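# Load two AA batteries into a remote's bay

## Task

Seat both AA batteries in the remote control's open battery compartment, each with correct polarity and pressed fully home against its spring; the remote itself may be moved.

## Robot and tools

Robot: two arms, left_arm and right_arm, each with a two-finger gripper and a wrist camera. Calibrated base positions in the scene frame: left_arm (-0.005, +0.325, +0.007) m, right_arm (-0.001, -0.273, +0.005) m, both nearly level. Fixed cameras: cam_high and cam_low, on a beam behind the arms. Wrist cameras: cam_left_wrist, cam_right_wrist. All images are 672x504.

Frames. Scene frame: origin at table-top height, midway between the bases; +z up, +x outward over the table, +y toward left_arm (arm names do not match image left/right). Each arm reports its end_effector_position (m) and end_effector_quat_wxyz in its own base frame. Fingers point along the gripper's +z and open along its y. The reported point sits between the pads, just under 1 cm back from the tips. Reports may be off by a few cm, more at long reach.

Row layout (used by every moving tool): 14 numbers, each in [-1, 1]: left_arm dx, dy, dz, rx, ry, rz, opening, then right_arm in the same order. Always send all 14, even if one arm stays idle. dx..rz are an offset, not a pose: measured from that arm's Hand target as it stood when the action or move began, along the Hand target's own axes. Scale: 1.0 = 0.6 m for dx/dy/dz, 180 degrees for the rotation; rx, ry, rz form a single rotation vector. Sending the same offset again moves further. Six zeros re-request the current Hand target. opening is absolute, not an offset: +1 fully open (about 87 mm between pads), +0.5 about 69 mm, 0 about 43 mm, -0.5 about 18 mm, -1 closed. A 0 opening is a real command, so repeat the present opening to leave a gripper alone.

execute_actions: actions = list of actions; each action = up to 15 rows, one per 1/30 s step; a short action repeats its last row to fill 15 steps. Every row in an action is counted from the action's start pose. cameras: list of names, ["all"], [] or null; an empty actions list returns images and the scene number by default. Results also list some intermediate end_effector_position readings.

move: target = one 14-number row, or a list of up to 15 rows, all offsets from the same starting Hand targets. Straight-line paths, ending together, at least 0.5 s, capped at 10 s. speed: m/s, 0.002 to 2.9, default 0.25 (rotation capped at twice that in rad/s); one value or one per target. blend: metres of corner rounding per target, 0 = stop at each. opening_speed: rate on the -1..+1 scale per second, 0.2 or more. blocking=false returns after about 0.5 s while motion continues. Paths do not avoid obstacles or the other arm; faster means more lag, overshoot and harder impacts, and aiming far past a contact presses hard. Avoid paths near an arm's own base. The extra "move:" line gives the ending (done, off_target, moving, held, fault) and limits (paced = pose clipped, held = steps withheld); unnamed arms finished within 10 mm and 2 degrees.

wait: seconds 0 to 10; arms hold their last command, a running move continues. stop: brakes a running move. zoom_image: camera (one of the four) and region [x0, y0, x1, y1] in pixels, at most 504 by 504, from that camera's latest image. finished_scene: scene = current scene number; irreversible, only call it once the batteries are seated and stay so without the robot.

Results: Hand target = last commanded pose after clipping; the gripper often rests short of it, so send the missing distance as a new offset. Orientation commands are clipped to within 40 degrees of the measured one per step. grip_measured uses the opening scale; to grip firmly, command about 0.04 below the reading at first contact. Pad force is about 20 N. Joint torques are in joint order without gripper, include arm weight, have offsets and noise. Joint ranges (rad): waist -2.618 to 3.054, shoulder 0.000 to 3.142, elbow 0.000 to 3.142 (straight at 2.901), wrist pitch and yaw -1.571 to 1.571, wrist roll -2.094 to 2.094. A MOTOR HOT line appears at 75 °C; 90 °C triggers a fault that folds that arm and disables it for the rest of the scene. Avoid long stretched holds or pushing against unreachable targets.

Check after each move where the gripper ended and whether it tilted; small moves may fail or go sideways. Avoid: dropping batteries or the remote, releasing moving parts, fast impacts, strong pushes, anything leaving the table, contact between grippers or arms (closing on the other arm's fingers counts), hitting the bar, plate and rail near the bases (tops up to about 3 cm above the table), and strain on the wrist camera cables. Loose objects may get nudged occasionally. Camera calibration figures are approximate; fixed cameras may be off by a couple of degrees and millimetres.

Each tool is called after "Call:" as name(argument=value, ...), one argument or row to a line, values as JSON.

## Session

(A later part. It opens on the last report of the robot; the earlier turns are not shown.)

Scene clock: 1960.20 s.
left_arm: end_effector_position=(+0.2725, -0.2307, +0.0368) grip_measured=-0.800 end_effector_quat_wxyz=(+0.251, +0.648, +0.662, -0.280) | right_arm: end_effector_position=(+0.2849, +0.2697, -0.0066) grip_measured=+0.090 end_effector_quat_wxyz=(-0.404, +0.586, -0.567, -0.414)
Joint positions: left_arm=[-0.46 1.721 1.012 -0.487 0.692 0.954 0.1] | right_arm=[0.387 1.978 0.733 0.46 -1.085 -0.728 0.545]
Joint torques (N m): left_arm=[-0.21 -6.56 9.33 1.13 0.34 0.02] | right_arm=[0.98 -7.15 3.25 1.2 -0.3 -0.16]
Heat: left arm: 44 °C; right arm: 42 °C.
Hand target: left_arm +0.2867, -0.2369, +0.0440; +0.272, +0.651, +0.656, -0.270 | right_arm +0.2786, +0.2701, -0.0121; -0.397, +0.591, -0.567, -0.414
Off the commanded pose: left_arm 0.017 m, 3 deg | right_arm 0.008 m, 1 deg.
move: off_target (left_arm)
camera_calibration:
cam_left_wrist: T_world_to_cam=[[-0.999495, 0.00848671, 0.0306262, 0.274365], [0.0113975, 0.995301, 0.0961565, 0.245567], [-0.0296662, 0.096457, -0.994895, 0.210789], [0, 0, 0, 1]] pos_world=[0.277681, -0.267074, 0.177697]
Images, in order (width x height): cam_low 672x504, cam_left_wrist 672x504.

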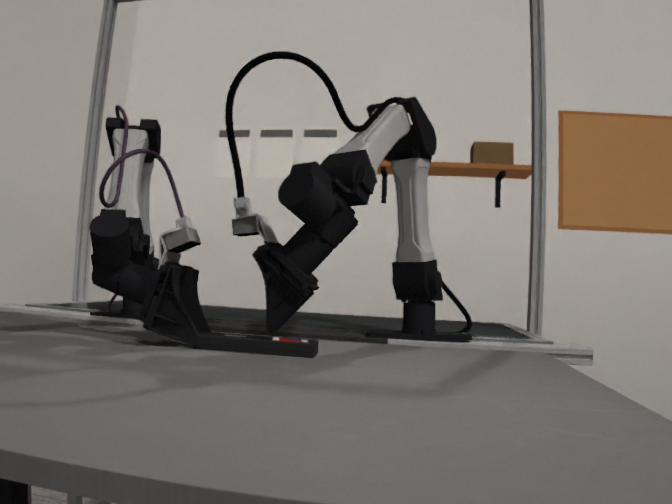

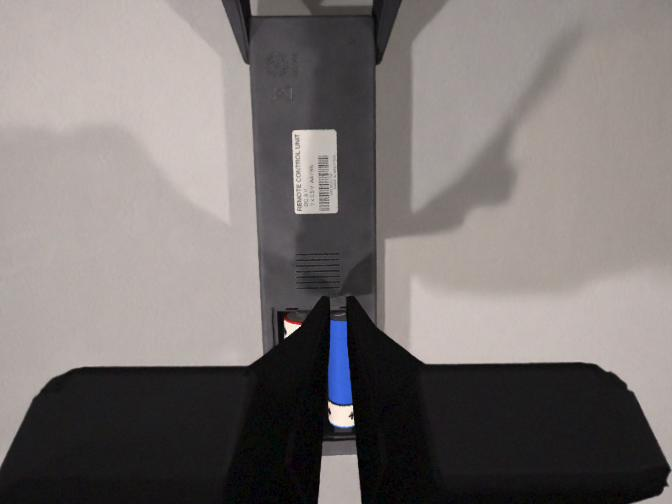

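Call:
move(
  target=[-0.0037,0.0172,-0.0011,0,0,0,-0.8,0,0,0,0,0,0,0.02],
  speed=0.05,
  cameras=["cam_left_wrist"],
)

Call:
zoom_image(
  camera="cam_left_wrist",
  region=[280, 255, 390, 345],
)

Scene clock: 1985.07 s.
left_arm: end_effector_position=(+0.2866, -0.2376, +0.0443) grip_measured=-0.800 end_effector_quat_wxyz=(+0.264, +0.650, +0.657, -0.276) | right_arm: end_effector_position=(+0.2849, +0.2697, -0.0066) grip_measured=+0.090 end_effector_quat_wxyz=(-0.404, +0.586, -0.567, -0.414)
Joint positions: left_arm=[-0.46 1.744 1.064 -0.486 0.692 0.953 0.1] | right_arm=[0.387 1.978 0.733 0.46 -1.085 -0.728 0.545]
Joint torques (N m): left_arm=[0.76 -6 9.18 0.95 0.38 0.16] | right_arm=[0.99 -7.13 3.25 1.2 -0.31 -0.15]
Heat: left arm: 41 °C; right arm: 42 °C.
Hand target: left_arm +0.2970, -0.2379, +0.0460; +0.272, +0.651, +0.656, -0.270 | right_arm +0.2786, +0.2701, -0.0121; -0.397, +0.591, -0.567, -0.414
Off the commanded pose: left_arm 0.011 m, 1 deg | right_arm 0.008 m, 1 deg.
move: off_target (left_arm)
camera_calibration:
cam_left_wrist: T_world_to_cam=[[-0.999957, 0.00804095, 0.0045645, 0.289454], [0.00839496, 0.996453, 0.0837272, 0.253265], [-0.00387507, 0.083762, -0.996478, 0.208947], [0, 0, 0, 1]] pos_world=[0.288125, -0.272196, 0.185685]
Images, in order (width x height): cam_left_wrist 672x504.

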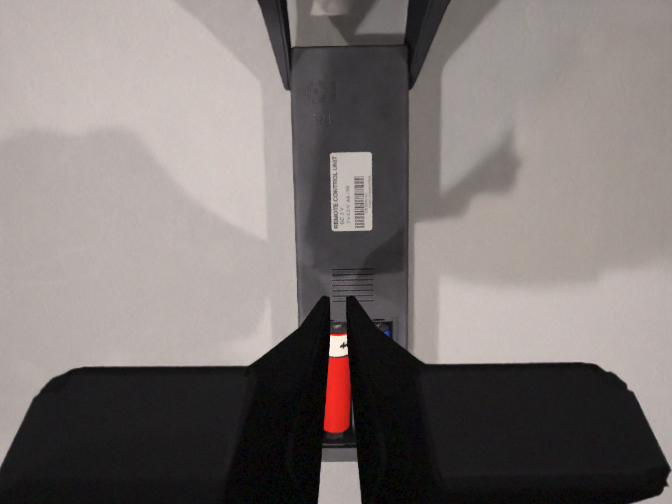

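Scaled by 4.582 from the camera's 672x504 image, which has a finer 960x720 frame.

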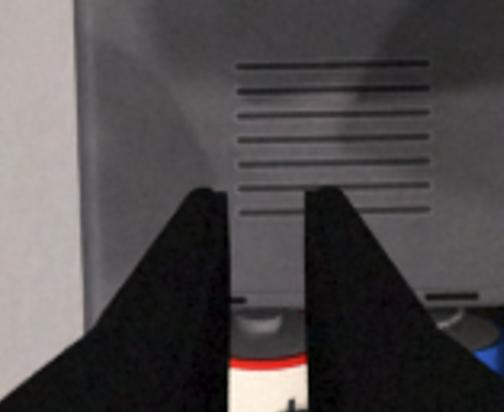

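Call:
move(
  target=[0.0194,-0.0075,0.0194,0,0,0,-0.8,0,0,0,0,0,0,0.02],
  speed=0.04,
  cameras=["cam_low","cam_left_wrist"],
)

Call:
zoom_image(
  camera="cam_left_wrist",
  region=[280, 255, 390, 345],
)

Call:
zoom_image(
  camera="cam_low",
  region=[250, 318, 330, 368],
)

Scene clock: 1997.40 s.
left_arm: end_effector_position=(+0.2875, -0.2380, +0.0343) grip_measured=-0.800 end_effector_quat_wxyz=(+0.267, +0.650, +0.656, -0.275) | right_arm: end_effector_position=(+0.2849, +0.2697, -0.0066) grip_measured=+0.090 end_effector_quat_wxyz=(-0.404, +0.586, -0.567, -0.414)
Joint positions: left_arm=[-0.46 1.76 1.037 -0.436 0.692 0.953 0.1] | right_arm=[0.387 1.978 0.733 0.46 -1.085 -0.728 0.545]
Joint torques (N m): left_arm=[0.2 -6.2 6.28 1.19 0.34 0.09] | right_arm=[1.05 -7.12 3.23 1.2 -0.32 -0.16]
Heat: left arm: 40 °C; right arm: 42 °C.
Hand target: left_arm +0.2925, -0.2379, +0.0295; +0.272, +0.651, +0.656, -0.270 | right_arm +0.2786, +0.2701, -0.0121; -0.397, +0.591, -0.567, -0.414
Off the commanded pose: left_arm 0.007 m, 1 deg | right_arm 0.008 m, 1 deg.
move: done
camera_calibration:
cam_left_wrist: T_world_to_cam=[[-0.999966, 0.00805521, -0.00197989, 0.290567], [0.00786948, 0.996716, 0.0805883, 0.254867], [0.00262254, 0.0805699, -0.996746, 0.196486], [0, 0, 0, 1]] pos_world=[0.288036, -0.272201, 0.175882]
Images, in order (width x height): cam_low 672x504, cam_left_wrist 672x504.

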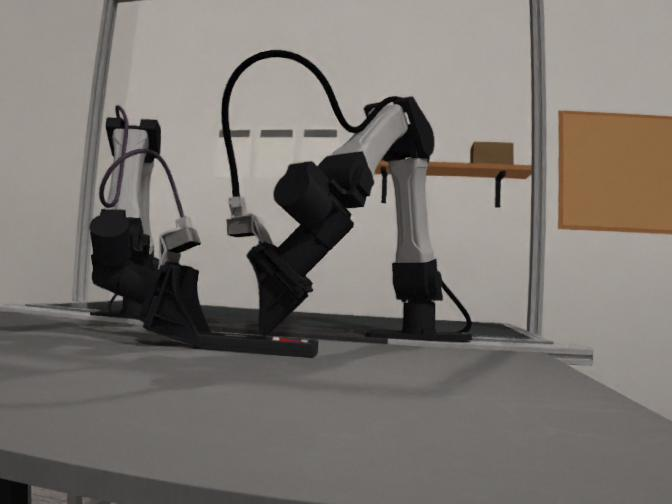

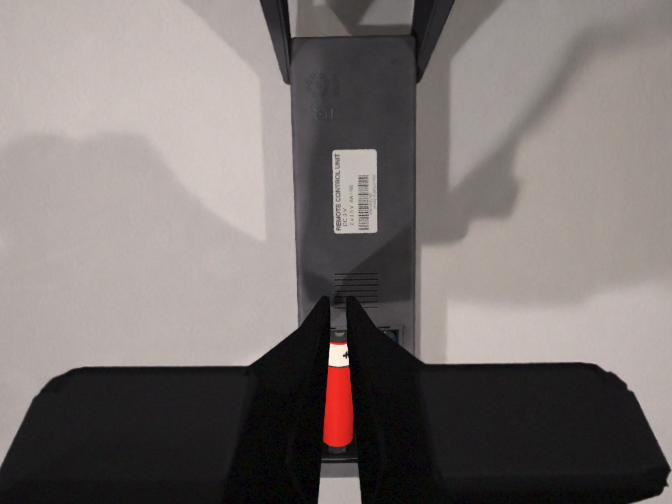

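Scaled by 4.582 from the camera's 672x504 image, which has a finer 960x720 frame.

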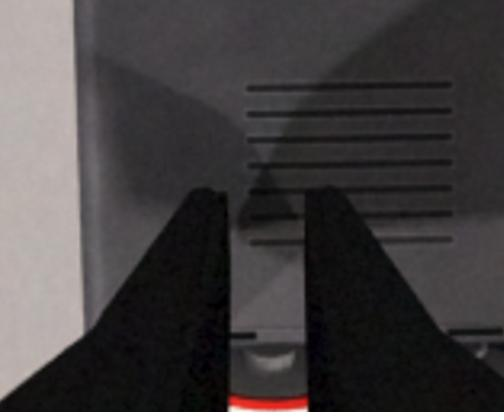

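Scaled by 6.300 from the camera's 672x504 image, which has a finer 960x720 frame.

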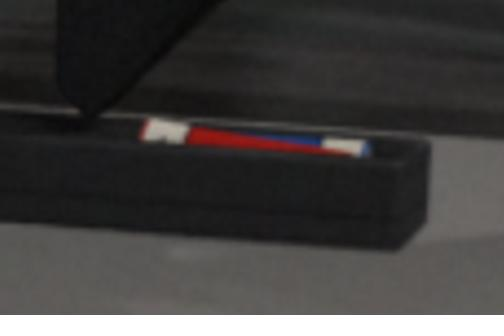

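Call:
move(
  target=[0.0205,0,-0.004,0,0,0,-0.8,0,0,0,0,0,0,0.02],
  speed=0.03,
  cameras=["cam_low","cam_left_wrist"],
)

Call:
zoom_image(
  camera="cam_left_wrist",
  region=[280, 255, 390, 345],
)

Call:
zoom_image(
  camera="cam_low",
  region=[250, 318, 330, 368],
)

Scene clock: 2007.23 s.
left_arm: end_effector_position=(+0.2870, -0.2331, +0.0307) grip_measured=-0.800 end_effector_quat_wxyz=(+0.271, +0.650, +0.653, -0.280) | right_arm: end_effector_position=(+0.2849, +0.2697, -0.0066) grip_measured=+0.090 end_effector_quat_wxyz=(-0.404, +0.586, -0.567, -0.414)
Joint positions: left_arm=[-0.441 1.76 1.016 -0.424 0.711 0.974 0.1] | right_arm=[0.387 1.978 0.733 0.46 -1.085 -0.728 0.545]
Joint torques (N m): left_arm=[1.11 -5.97 5.61 1.13 0.27 0.22] | right_arm=[0.99 -7.17 3.23 1.2 -0.31 -0.15]
Heat: left arm: 40 °C; right arm: 42 °C.
Hand target: left_arm +0.2924, -0.2274, +0.0225; +0.271, +0.651, +0.656, -0.270 | right_arm +0.2786, +0.2701, -0.0121; -0.397, +0.591, -0.567, -0.414
Off the commanded pose: left_arm 0.011 m, 1 deg | right_arm 0.008 m, 1 deg.
move: off_target (left_arm)
camera_calibration:
cam_left_wrist: T_world_to_cam=[[-0.999935, 0.0113106, -0.00167011, 0.290808], [0.0111709, 0.997624, 0.0679775, 0.249841], [0.00243501, 0.0679544, -0.997685, 0.189618], [0, 0, 0, 1]] pos_world=[0.287536, -0.265422, 0.172681]
Images, in order (width x height): cam_low 672x504, cam_left_wrist 672x504.

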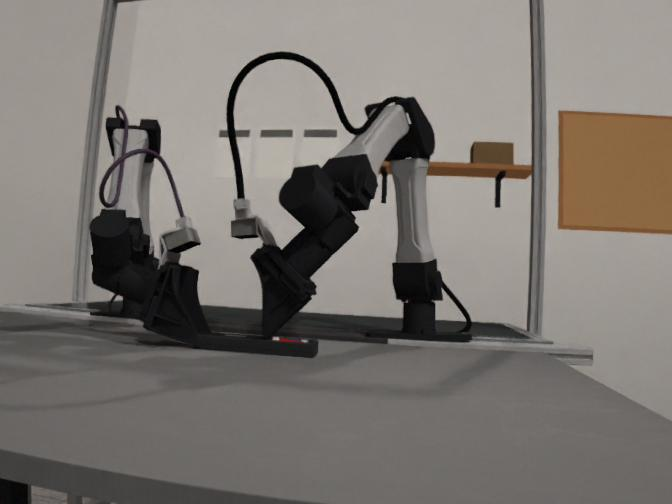

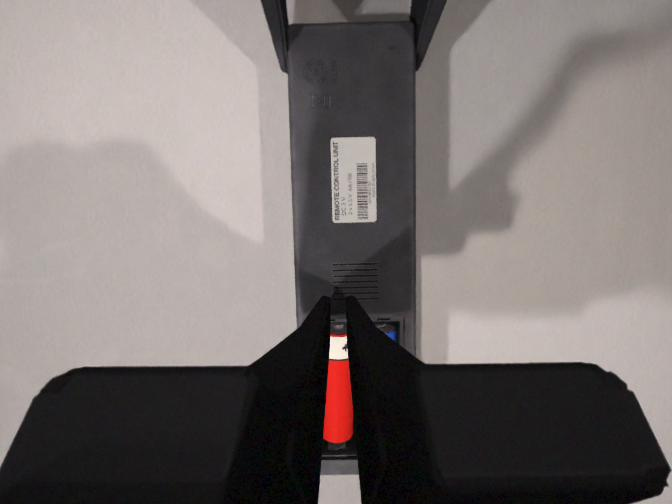

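Scaled by 4.582 from the camera's 672x504 image, which has a finer 960x720 frame.

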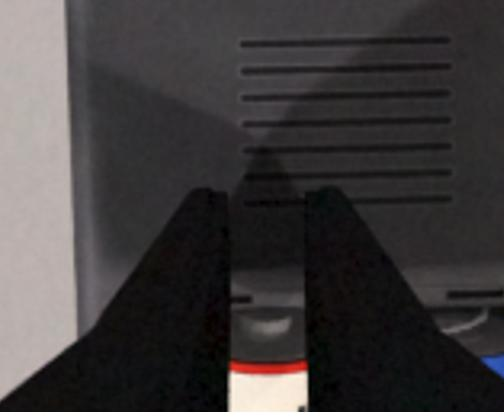

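Scaled by 6.300 from the camera's 672x504 image, which has a finer 960x720 frame.

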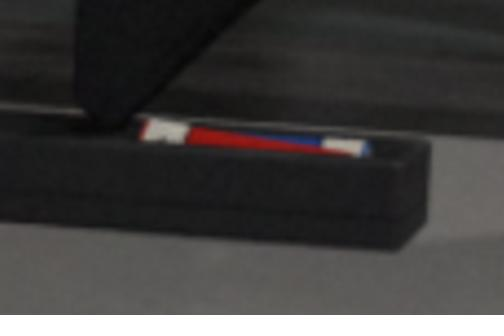

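Call:
move(
  target=[0.0354,0,-0.0071,0,0,0,-0.8,0,0,0,0,0,0,0.02],
  speed=0.03,
  cameras=["cam_low","cam_left_wrist"],
)

Call:
zoom_image(
  camera="cam_left_wrist",
  region=[280, 255, 390, 345],
)

Call:
zoom_image(
  camera="cam_low",
  region=[250, 318, 330, 368],
)

Scene clock: 2017.50 s.
left_arm: end_effector_position=(+0.2894, -0.2266, +0.0291) grip_measured=-0.800 end_effector_quat_wxyz=(+0.291, +0.651, +0.636, -0.295) | right_arm: end_effector_position=(+0.2847, +0.2699, -0.0066) grip_measured=+0.090 end_effector_quat_wxyz=(-0.404, +0.587, -0.567, -0.414)
Joint positions: left_arm=[-0.396 1.76 0.984 -0.394 0.777 1.033 0.1] | right_arm=[0.388 1.978 0.733 0.46 -1.085 -0.728 0.545]
Joint torques (N m): left_arm=[1.76 -5.5 4.7 0.82 -0.16 0.29] | right_arm=[0.94 -7.12 3.22 1.21 -0.3 -0.15]
Heat: left arm: 40 °C; right arm: 42 °C.
Hand target: left_arm +0.2924, -0.2095, +0.0105; +0.272, +0.651, +0.656, -0.270 | right_arm +0.2786, +0.2701, -0.0121; -0.397, +0.591, -0.567, -0.414
Off the commanded pose: left_arm 0.025 m, 4 deg | right_arm 0.008 m, 1 deg.
move: off_target (left_arm)
camera_calibration:
cam_left_wrist: T_world_to_cam=[[-0.999294, 0.0318616, -0.019901, 0.298095], [0.0316029, 0.999414, 0.0131849, 0.239521], [0.0203094, 0.0125467, -0.999715, 0.169848], [0, 0, 0, 1]] pos_world=[0.286866, -0.25101, 0.172574]
Images, in order (width x height): cam_low 672x504, cam_left_wrist 672x504.

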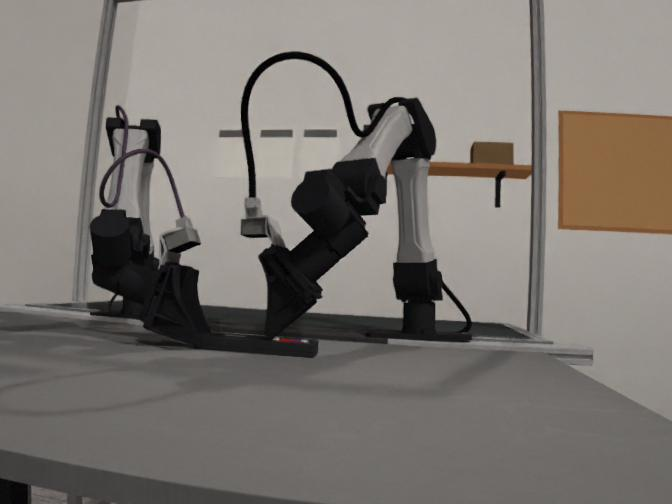

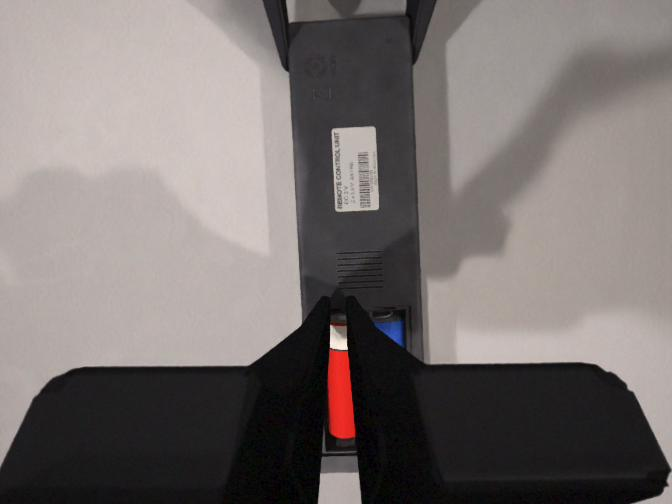

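Scaled by 4.582 from the camera's 672x504 image, which has a finer 960x720 frame.

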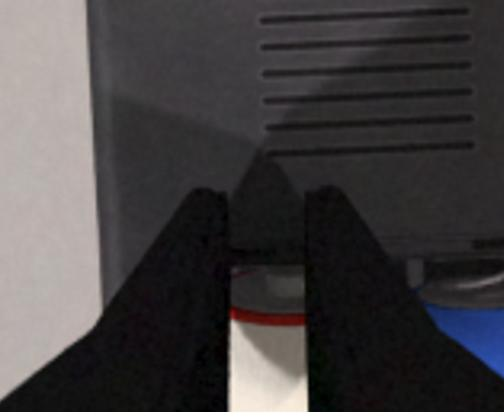

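Scaled by 6.300 from the camera's 672x504 image, which has a finer 960x720 frame.

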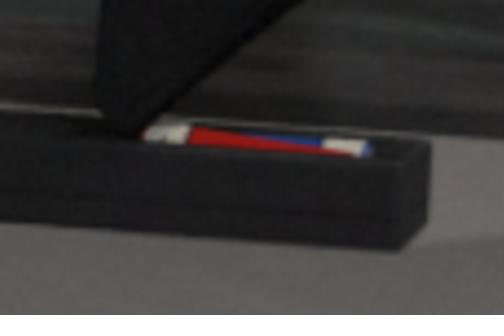

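Call:
move(
  target=[0.0094,-0.0083,0,0,0,0,-0.8,0,0,0,0,0,0,0.02],
  speed=0.03,
  cameras=["cam_low","cam_left_wrist"],
)

Call:
zoom_image(
  camera="cam_left_wrist",
  region=[280, 255, 390, 345],
)

Call:
zoom_image(
  camera="cam_low",
  region=[250, 318, 330, 368],
)

Scene clock: 2029.47 s.
left_arm: end_effector_position=(+0.2888, -0.2259, +0.0280) grip_measured=-0.800 end_effector_quat_wxyz=(+0.300, +0.649, +0.630, -0.303) | right_arm: end_effector_position=(+0.2847, +0.2699, -0.0066) grip_measured=+0.090 end_effector_quat_wxyz=(-0.404, +0.587, -0.567, -0.414)
Joint positions: left_arm=[-0.383 1.76 0.964 -0.368 0.806 1.041 0.1] | right_arm=[0.388 1.978 0.733 0.46 -1.085 -0.728 0.545]
Joint torques (N m): left_arm=[1.13 -6.24 3.54 0.7 -0.42 0.31] | right_arm=[0.98 -7.19 3.25 1.21 -0.3 -0.15]
Heat: left arm: 39 °C; right arm: 42 °C.
Hand target: left_arm +0.2873, -0.2055, +0.0065; +0.272, +0.651, +0.656, -0.270 | right_arm +0.2786, +0.2701, -0.0121; -0.397, +0.591, -0.567, -0.414
Off the commanded pose: left_arm 0.030 m, 6 deg | right_arm 0.008 m, 1 deg.
move: off_target (left_arm)
camera_calibration:
cam_left_wrist: T_world_to_cam=[[-0.999138, 0.0348818, -0.0225236, 0.298195], [0.0352, 0.999284, -0.0138893, 0.238603], [0.022023, -0.0146702, -0.99965, 0.1621], [0, 0, 0, 1]] pos_world=[0.285969, -0.246455, 0.172074]
Images, in order (width x height): cam_low 672x504, cam_left_wrist 672x504.

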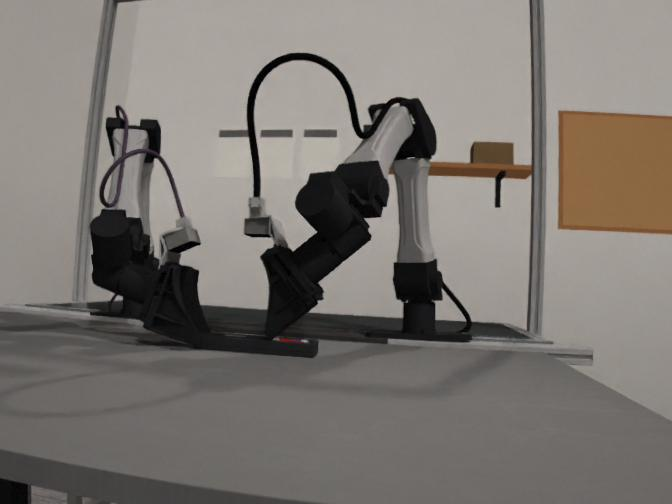

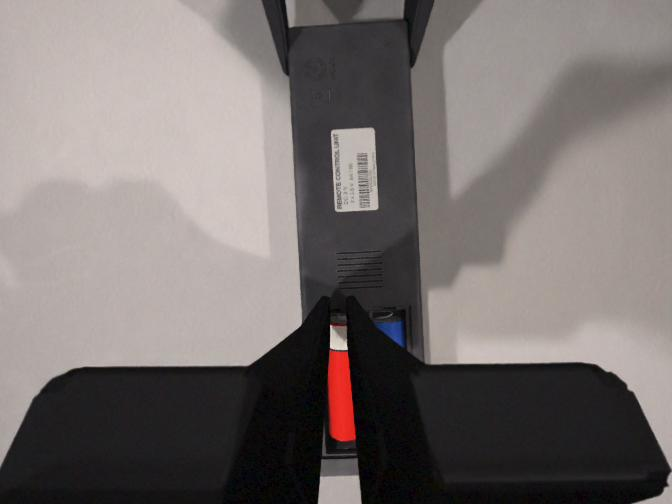

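Scaled by 4.582 from the camera's 672x504 image, which has a finer 960x720 frame.

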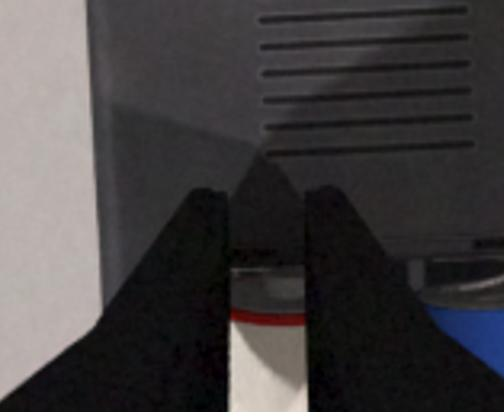

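Scaled by 6.300 from the camera's 672x504 image, which has a finer 960x720 frame.

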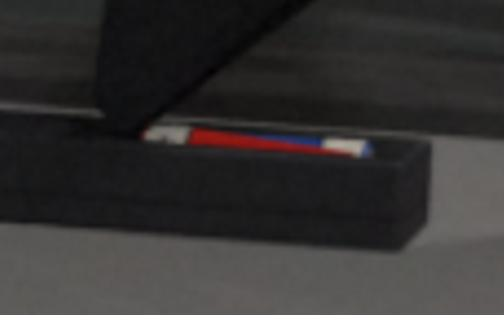

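Call:
move(
  target=[-0.0648,-0.005,-0.0142,0,0,0,-0.8,0,0,0,0,0,0,0.02],
  speed=0.04,
  cameras=["cam_low","cam_left_wrist"],
)

Call:
zoom_image(
  camera="cam_left_wrist",
  region=[280, 255, 390, 345],
)

Call:
zoom_image(
  camera="cam_low",
  region=[250, 318, 330, 368],
)

Scene clock: 2039.27 s.
left_arm: end_effector_position=(+0.2860, -0.2282, +0.0294) grip_measured=-0.800 end_effector_quat_wxyz=(+0.274, +0.652, +0.652, -0.274) | right_arm: end_effector_position=(+0.2847, +0.2699, -0.0065) grip_measured=+0.090 end_effector_quat_wxyz=(-0.404, +0.587, -0.567, -0.414)
Joint positions: left_arm=[-0.432 1.746 0.995 -0.416 0.706 0.987 0.1] | right_arm=[0.388 1.978 0.733 0.46 -1.085 -0.728 0.545]
Joint torques (N m): left_arm=[-0.5 -9.4 8.01 0.49 0.29 -0.02] | right_arm=[0.98 -7.1 3.23 1.21 -0.32 -0.15]
Heat: left arm: 39 °C; right arm: 42 °C.
Hand target: left_arm +0.2844, -0.2271, +0.0401; +0.272, +0.651, +0.656, -0.270 | right_arm +0.2785, +0.2701, -0.0120; -0.397, +0.591, -0.567, -0.414
Off the commanded pose: left_arm 0.011 m, 1 deg | right_arm 0.008 m, 1 deg.
move: off_target (left_arm)
camera_calibration:
cam_left_wrist: T_world_to_cam=[[-0.999855, 0.0102369, -0.0136228, 0.289921], [0.00922472, 0.997333, 0.072394, 0.245391], [0.0143276, 0.0722579, -0.997283, 0.185597], [0, 0, 0, 1]] pos_world=[0.284956, -0.261115, 0.171278]
Images, in order (width x height): cam_low 672x504, cam_left_wrist 672x504.

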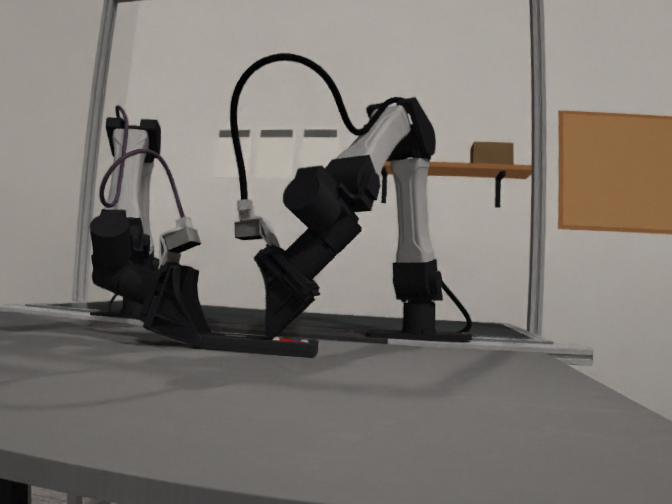

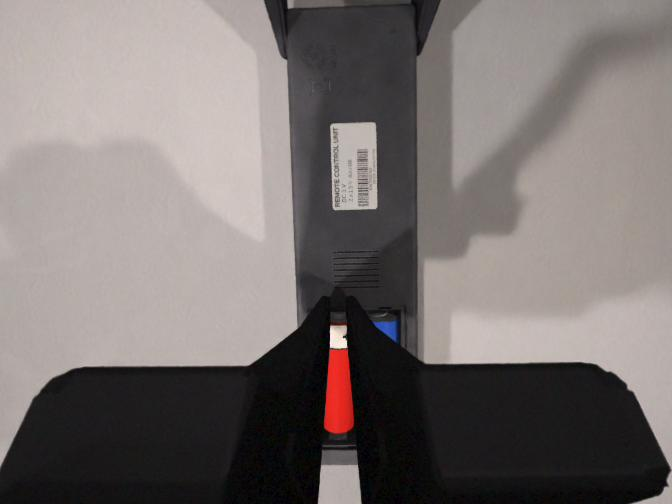

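Scaled by 4.582 from the camera's 672x504 image, which has a finer 960x720 frame.

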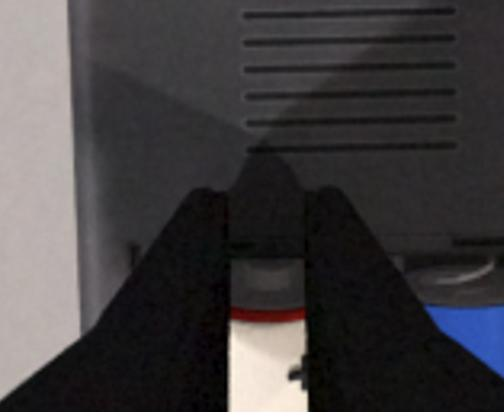

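Scaled by 6.300 from the camera's 672x504 image, which has a finer 960x720 frame.

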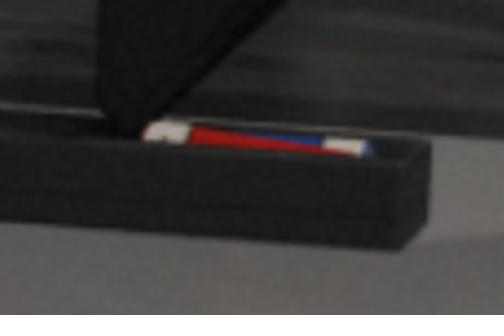

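Call:
move(
  target=[0.0401,-0.0058,0.0118,0,0,0,-0.8,0,0,0,0,0,0,0.02],
  speed=0.03,
  cameras=["cam_low","cam_left_wrist"],
)

Call:
zoom_image(
  camera="cam_left_wrist",
  region=[280, 255, 390, 345],
)

Call:
zoom_image(
  camera="cam_low",
  region=[250, 318, 330, 368],
)

Scene clock: 2048.60 s.
left_arm: end_effector_position=(+0.2862, -0.2266, +0.0281) grip_measured=-0.800 end_effector_quat_wxyz=(+0.288, +0.650, +0.644, -0.282) | right_arm: end_effector_position=(+0.2847, +0.2699, -0.0065) grip_measured=+0.090 end_effector_quat_wxyz=(-0.404, +0.587, -0.567, -0.414)
Joint positions: left_arm=[-0.414 1.739 0.962 -0.374 0.74 1.002 0.1] | right_arm=[0.388 1.978 0.733 0.46 -1.085 -0.728 0.545]
Joint torques (N m): left_arm=[0.62 -7.27 4.12 0.74 0.09 0.19] | right_arm=[0.94 -7.17 3.22 1.21 -0.31 -0.15]
Heat: left arm: 39 °C; right arm: 42 °C.
Hand target: left_arm +0.2810, -0.2150, +0.0180; +0.272, +0.651, +0.656, -0.269 | right_arm +0.2785, +0.2701, -0.0120; -0.397, +0.591, -0.567, -0.414
Off the commanded pose: left_arm 0.016 m, 3 deg | right_arm 0.008 m, 1 deg.
move: off_target (left_arm)
camera_calibration:
cam_left_wrist: T_world_to_cam=[[-0.99952, 0.0149954, -0.0271044, 0.291392], [0.0139755, 0.999201, 0.0374345, 0.244018], [0.0276441, 0.0370378, -0.998931, 0.172292], [0, 0, 0, 1]] pos_world=[0.283079, -0.254574, 0.170871]
Images, in order (width x height): cam_low 672x504, cam_left_wrist 672x504.

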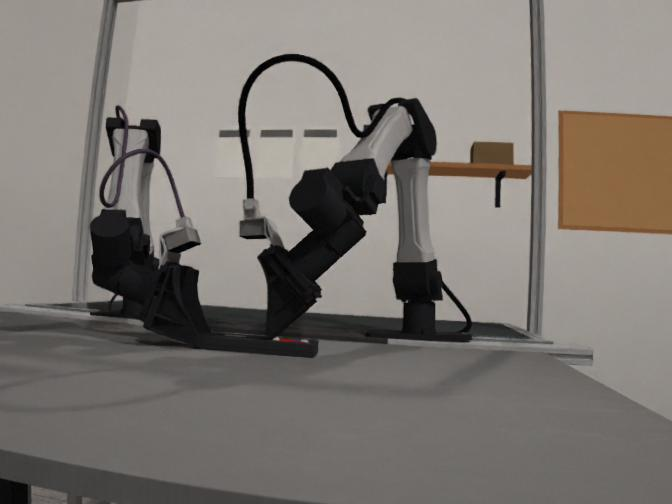

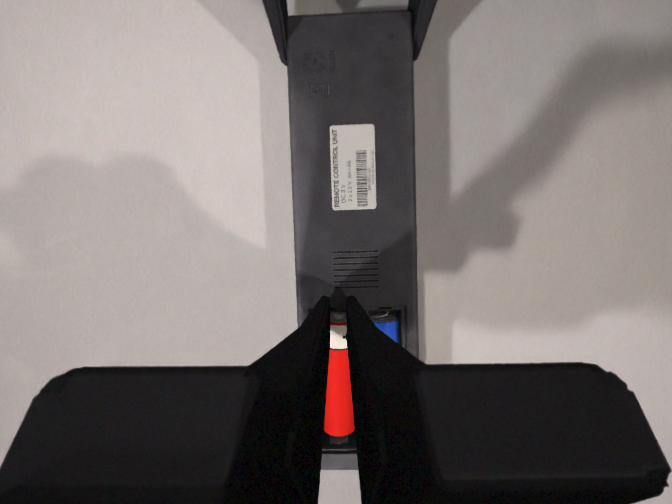

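Scaled by 4.582 from the camera's 672x504 image, which has a finer 960x720 frame.

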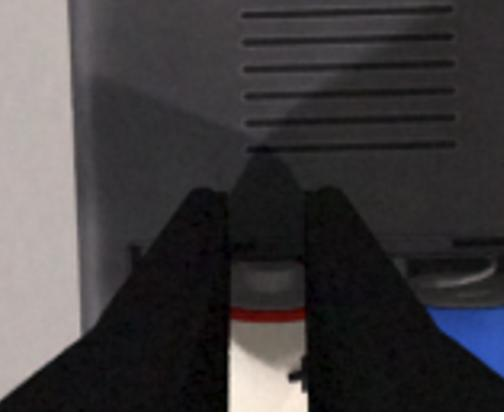

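Scaled by 6.300 from the camera's 672x504 image, which has a finer 960x720 frame.

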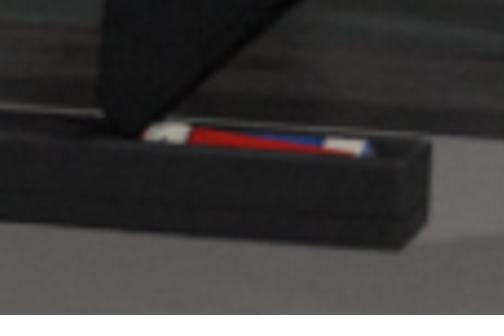

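Call:
move(
  target=[0.0283,-0.0033,-0.0047,0,0,0,-0.8,0,0,0,0,0,0,0.02],
  speed=0.03,
  cameras=["cam_low","cam_left_wrist"],
)

Call:
zoom_image(
  camera="cam_left_wrist",
  region=[280, 255, 390, 345],
)

Call:
zoom_image(
  camera="cam_low",
  region=[250, 318, 330, 368],
)

Scene clock: 2054.13 s.
left_arm: end_effector_position=(+0.2854, -0.2249, +0.0276) grip_measured=-0.800 end_effector_quat_wxyz=(+0.309, +0.655, +0.623, -0.297) | right_arm: end_effector_position=(+0.2844, +0.2703, -0.0065) grip_measured=+0.090 end_effector_quat_wxyz=(-0.404, +0.587, -0.566, -0.415)
Joint positions: left_arm=[-0.386 1.735 0.927 -0.336 0.802 1.051 0.1] | right_arm=[0.389 1.978 0.733 0.46 -1.085 -0.728 0.545]
Joint torques (N m): left_arm=[1.58 -6.84 3.55 0.43 -0.36 0.19] | right_arm=[0.87 -7.15 3.22 1.21 -0.31 -0.16]
Heat: left arm: 39 °C; right arm: 42 °C.
Hand target: left_arm +0.2788, -0.2010, +0.0080; +0.272, +0.651, +0.656, -0.270 | right_arm +0.2786, +0.2700, -0.0120; -0.397, +0.591, -0.567, -0.414
Off the commanded pose: left_arm 0.031 m, 7 deg | right_arm 0.008 m, 1 deg.
move: off_target (left_arm)
camera_calibration:
cam_left_wrist: T_world_to_cam=[[-0.997828, 0.0423968, -0.0504158, 0.296843], [0.0432953, 0.99892, -0.0168655, 0.235337], [0.0496463, -0.0190116, -0.998586, 0.152947], [0, 0, 0, 1]] pos_world=[0.278416, -0.24476, 0.171666]
Images, in order (width x height): cam_low 672x504, cam_left_wrist 672x504.

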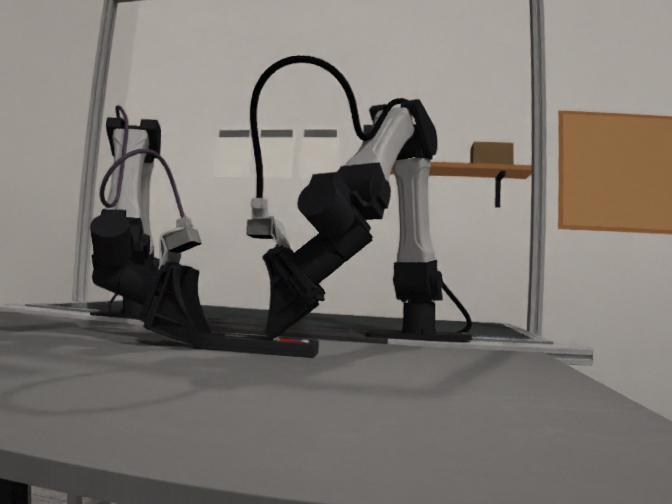

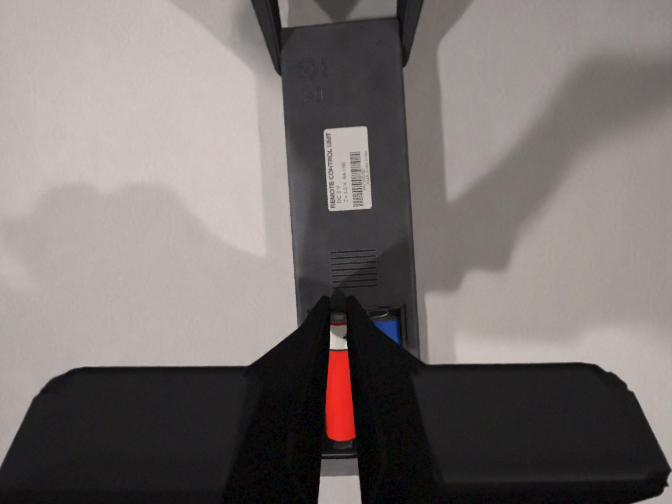

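Scaled by 4.582 from the camera's 672x504 image, which has a finer 960x720 frame.

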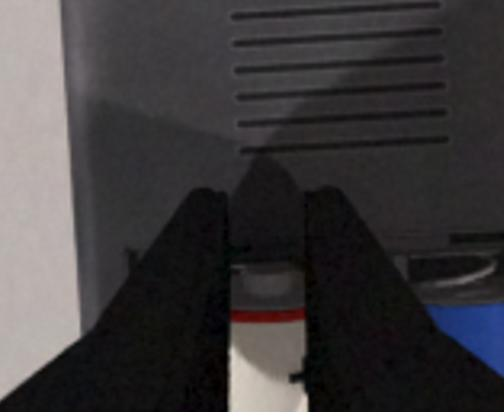

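Scaled by 6.300 from the camera's 672x504 image, which has a finer 960x720 frame.

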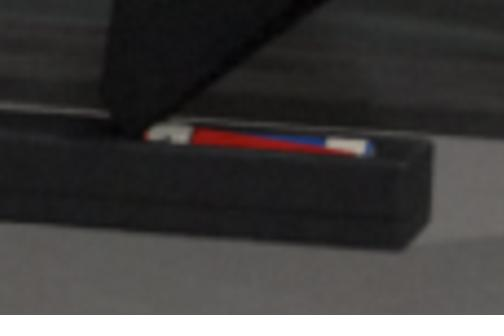

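Call:
move(
  target=[0.0189,0,-0.0047,0,-0.03,0,-0.8,0,0,0,0,0,0,0.02],
  speed=0.03,
  cameras=["cam_low","cam_left_wrist"],
)

Call:
zoom_image(
  camera="cam_left_wrist",
  region=[280, 255, 390, 345],
)

Call:
zoom_image(
  camera="cam_low",
  region=[250, 318, 330, 368],
)

Scene clock: 2062.00 s.
left_arm: end_effector_position=(+0.2795, -0.2181, +0.0274) grip_measured=-0.799 end_effector_quat_wxyz=(+0.341, +0.643, +0.597, -0.338) | right_arm: end_effector_position=(+0.2813, +0.2735, -0.0066) grip_measured=+0.090 end_effector_quat_wxyz=(-0.401, +0.590, -0.563, -0.417)
Joint positions: left_arm=[-0.318 1.735 0.863 -0.282 0.94 1.112 0.1] | right_arm=[0.4 1.978 0.733 0.46 -1.085 -0.728 0.545]
Joint torques (N m): left_arm=[2.51 -5.93 3.66 0.42 -0.59 0.2] | right_arm=[-0.13 -7.17 3.26 1.2 -0.32 -0.15]
Heat: left arm: 39 °C; right arm: 42 °C.
Hand target: left_arm +0.2787, -0.1911, +0.0020; +0.302, +0.637, +0.642, -0.300 | right_arm +0.2786, +0.2700, -0.0120; -0.397, +0.591, -0.567, -0.414
Off the commanded pose: left_arm 0.037 m, 8 deg | right_arm 0.007 m, 1 deg.
move: off_target (left_arm)
camera_calibration:
cam_left_wrist: T_world_to_cam=[[-0.996754, 0.0615122, -0.0519488, 0.294597], [0.0679196, 0.988886, -0.132258, 0.222926], [0.0432359, -0.135357, -0.989853, 0.12941], [0, 0, 0, 1]] pos_world=[0.272905, -0.221053, 0.172885]
Images, in order (width x height): cam_low 672x504, cam_left_wrist 672x504.

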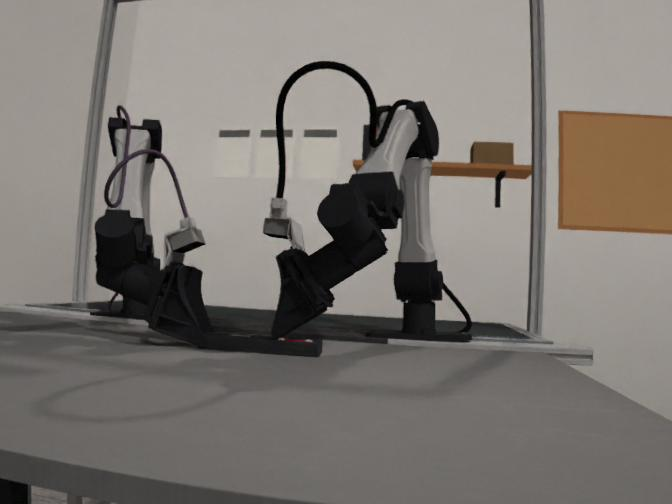

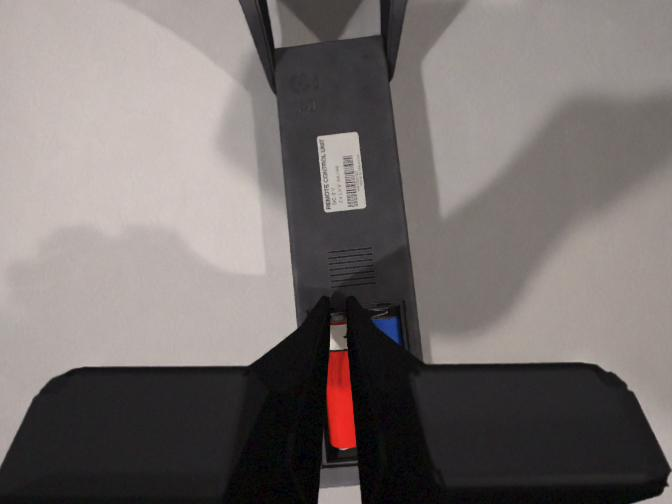

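Scaled by 4.582 from the camera's 672x504 image, which has a finer 960x720 frame.

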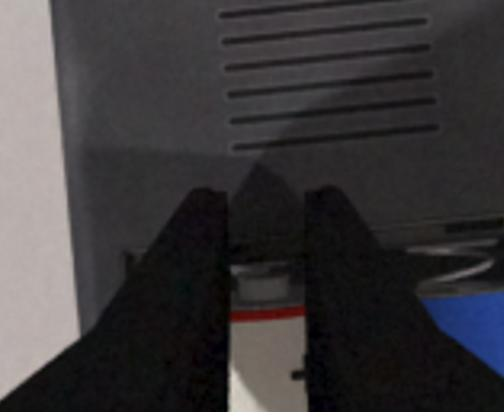

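Scaled by 6.300 from the camera's 672x504 image, which has a finer 960x720 frame.

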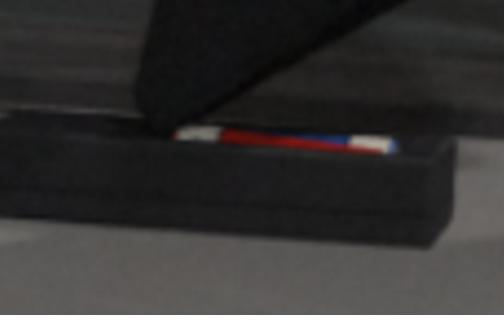

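Call:
move(
  target=[0.0192,0,0.0029,0,-0.04,0,-0.8,0.0046,0.0006,-0.0125,0,0,0,0.02],
  speed=0.03,
  cameras=["cam_low","cam_left_wrist"],
)

Call:
zoom_image(
  camera="cam_left_wrist",
  region=[280, 255, 390, 345],
)

Call:
zoom_image(
  camera="cam_low",
  region=[250, 318, 330, 368],
)

Scene clock: 2076.07 s.
left_arm: end_effector_position=(+0.2791, -0.2052, +0.0261) grip_measured=-0.799 end_effector_quat_wxyz=(+0.382, +0.620, +0.577, -0.372) | right_arm: end_effector_position=(+0.2808, +0.2709, -0.0067) grip_measured=+0.090 end_effector_quat_wxyz=(-0.401, +0.591, -0.560, -0.419)
Joint positions: left_arm=[-0.228 1.755 0.799 -0.214 1.081 1.172 0.1] | right_arm=[0.391 1.978 0.733 0.446 -1.098 -0.746 0.545]
Joint torques (N m): left_arm=[1.65 -3.51 3.52 0.62 -0.58 0.23] | right_arm=[-1.31 -7.98 2.69 1.03 -0.34 -0.33]
Heat: left arm: 38 °C; right arm: 42 °C.
Hand target: left_arm +0.2787, -0.1850, -0.0080; +0.342, +0.617, +0.622, -0.339 | right_arm +0.2786, +0.2621, -0.0121; -0.397, +0.591, -0.567, -0.414
Off the commanded pose: left_arm 0.040 m, 8 deg | right_arm 0.011 m, 1 deg.
move: off_target (left_arm, right_arm)
camera_calibration:
cam_left_wrist: T_world_to_cam=[[-0.996894, 0.0490903, -0.0615872, 0.291037], [0.0631096, 0.965727, -0.251769, 0.209777], [0.0471171, -0.254874, -0.965826, 0.10363], [0, 0, 0, 1]] pos_world=[0.272012, -0.190462, 0.170828]
Images, in order (width x height): cam_low 672x504, cam_left_wrist 672x504.

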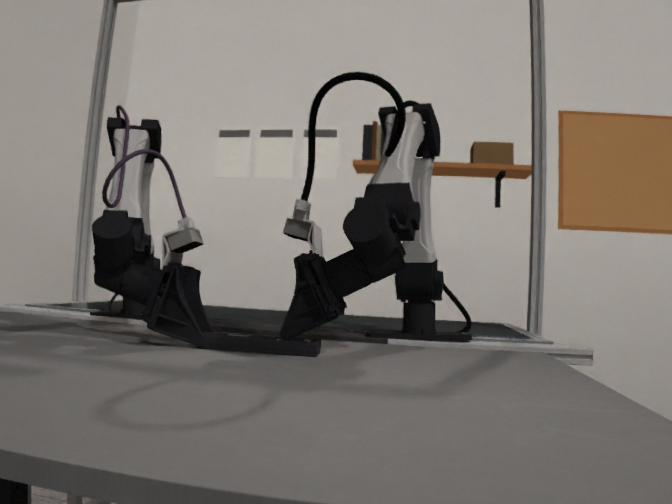

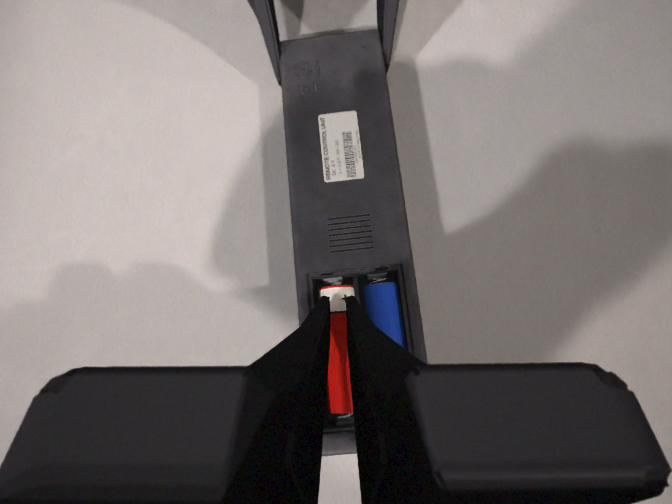

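Scaled by 4.582 from the camera's 672x504 image, which has a finer 960x720 frame.

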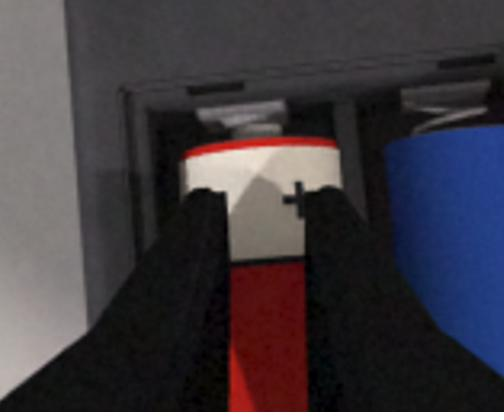

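Scaled by 6.300 from the camera's 672x504 image, which has a finer 960x720 frame.

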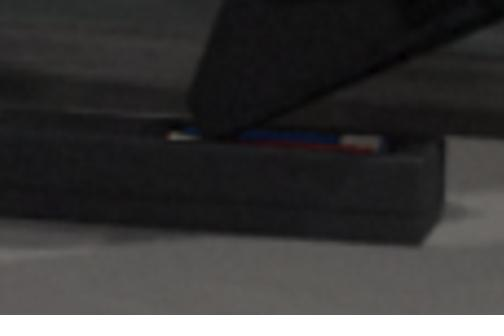

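Call:
move(
  target=[-0.102,0,-0.0265,0,0,0,-0.8,-0.0043,-0.0005,0.0117,0,0,0,0.02],
  speed=0.06,
  cameras=["cam_low","cam_left_wrist"],
)

Call:
zoom_image(
  camera="cam_left_wrist",
  region=[280, 255, 390, 345],
)

Call:
zoom_image(
  camera="cam_low",
  region=[250, 318, 330, 368],
)

Scene clock: 2086.83 s.
left_arm: end_effector_position=(+0.2711, -0.2025, +0.0376) grip_measured=-0.800 end_effector_quat_wxyz=(+0.327, +0.611, +0.630, -0.351) | right_arm: end_effector_position=(+0.2807, +0.2709, -0.0067) grip_measured=+0.090 end_effector_quat_wxyz=(-0.401, +0.591, -0.560, -0.419)
Joint positions: left_arm=[-0.273 1.683 0.857 -0.374 0.953 1.075 0.1] | right_arm=[0.391 1.978 0.733 0.445 -1.098 -0.746 0.545]
Joint torques (N m): left_arm=[-0.35 -8.95 8.43 0.7 0.45 0.05] | right_arm=[0.61 -7.21 3.22 1.31 -0.19 0.02]
Heat: left arm: 38 °C; right arm: 43 °C.
Hand target: left_arm +0.2789, -0.2044, +0.0523; +0.342, +0.617, +0.622, -0.339 | right_arm +0.2785, +0.2696, -0.0121; -0.397, +0.591, -0.567, -0.414
Off the commanded pose: left_arm 0.017 m, 2 deg | right_arm 0.006 m, 1 deg.
move: off_target (left_arm)
camera_calibration:
cam_left_wrist: T_world_to_cam=[[-0.999645, 0.0010038, 0.0266206, 0.271424], [-0.0025199, 0.991246, -0.132004, 0.228921], [-0.0265201, -0.132024, -0.990892, 0.16149], [0, 0, 0, 1]] pos_world=[0.276187, -0.205869, 0.183012]
Images, in order (width x height): cam_low 672x504, cam_left_wrist 672x504.

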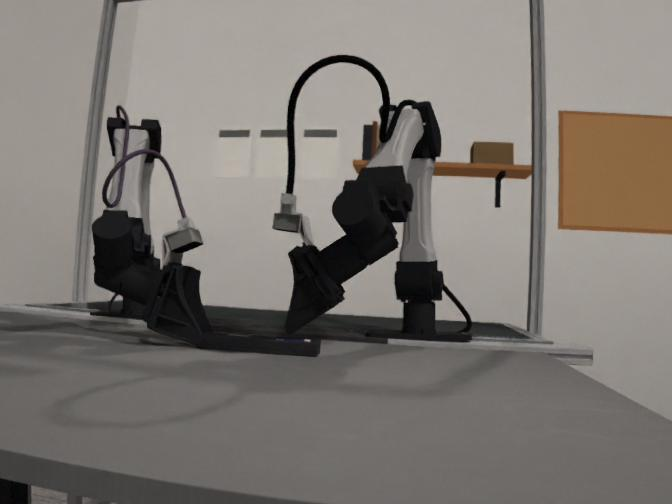

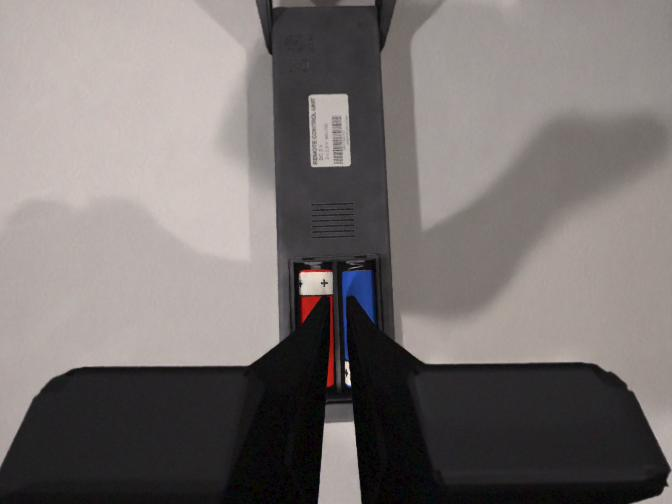

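Scaled by 4.582 from the camera's 672x504 image, which has a finer 960x720 frame.

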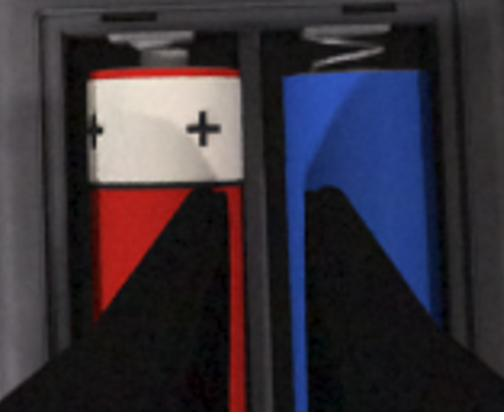

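Scaled by 6.300 from the camera's 672x504 image, which has a finer 960x720 frame.

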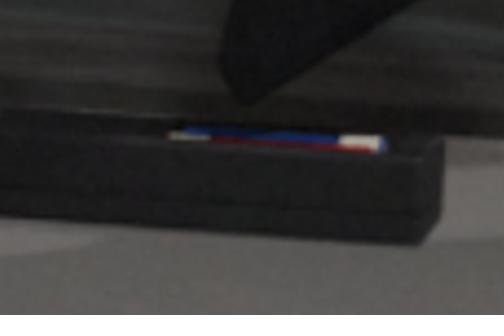

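Call:
zoom_image(
  camera="cam_low",
  region=[270, 333, 322, 361],
)

Call:
zoom_image(
  camera="cam_left_wrist",
  region=[280, 250, 400, 340],
)

Scaled by 9.692 from the camera's 672x504 image, which has a finer 960x720 frame.

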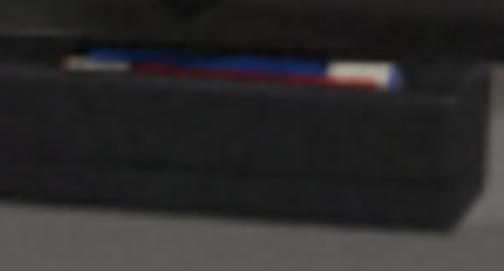

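Scaled by 4.200 from the camera's 672x504 image, which has a finer 960x720 frame.

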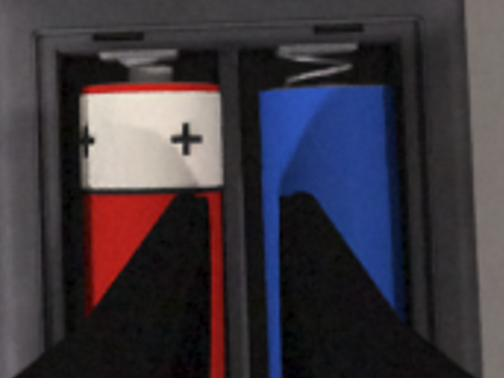

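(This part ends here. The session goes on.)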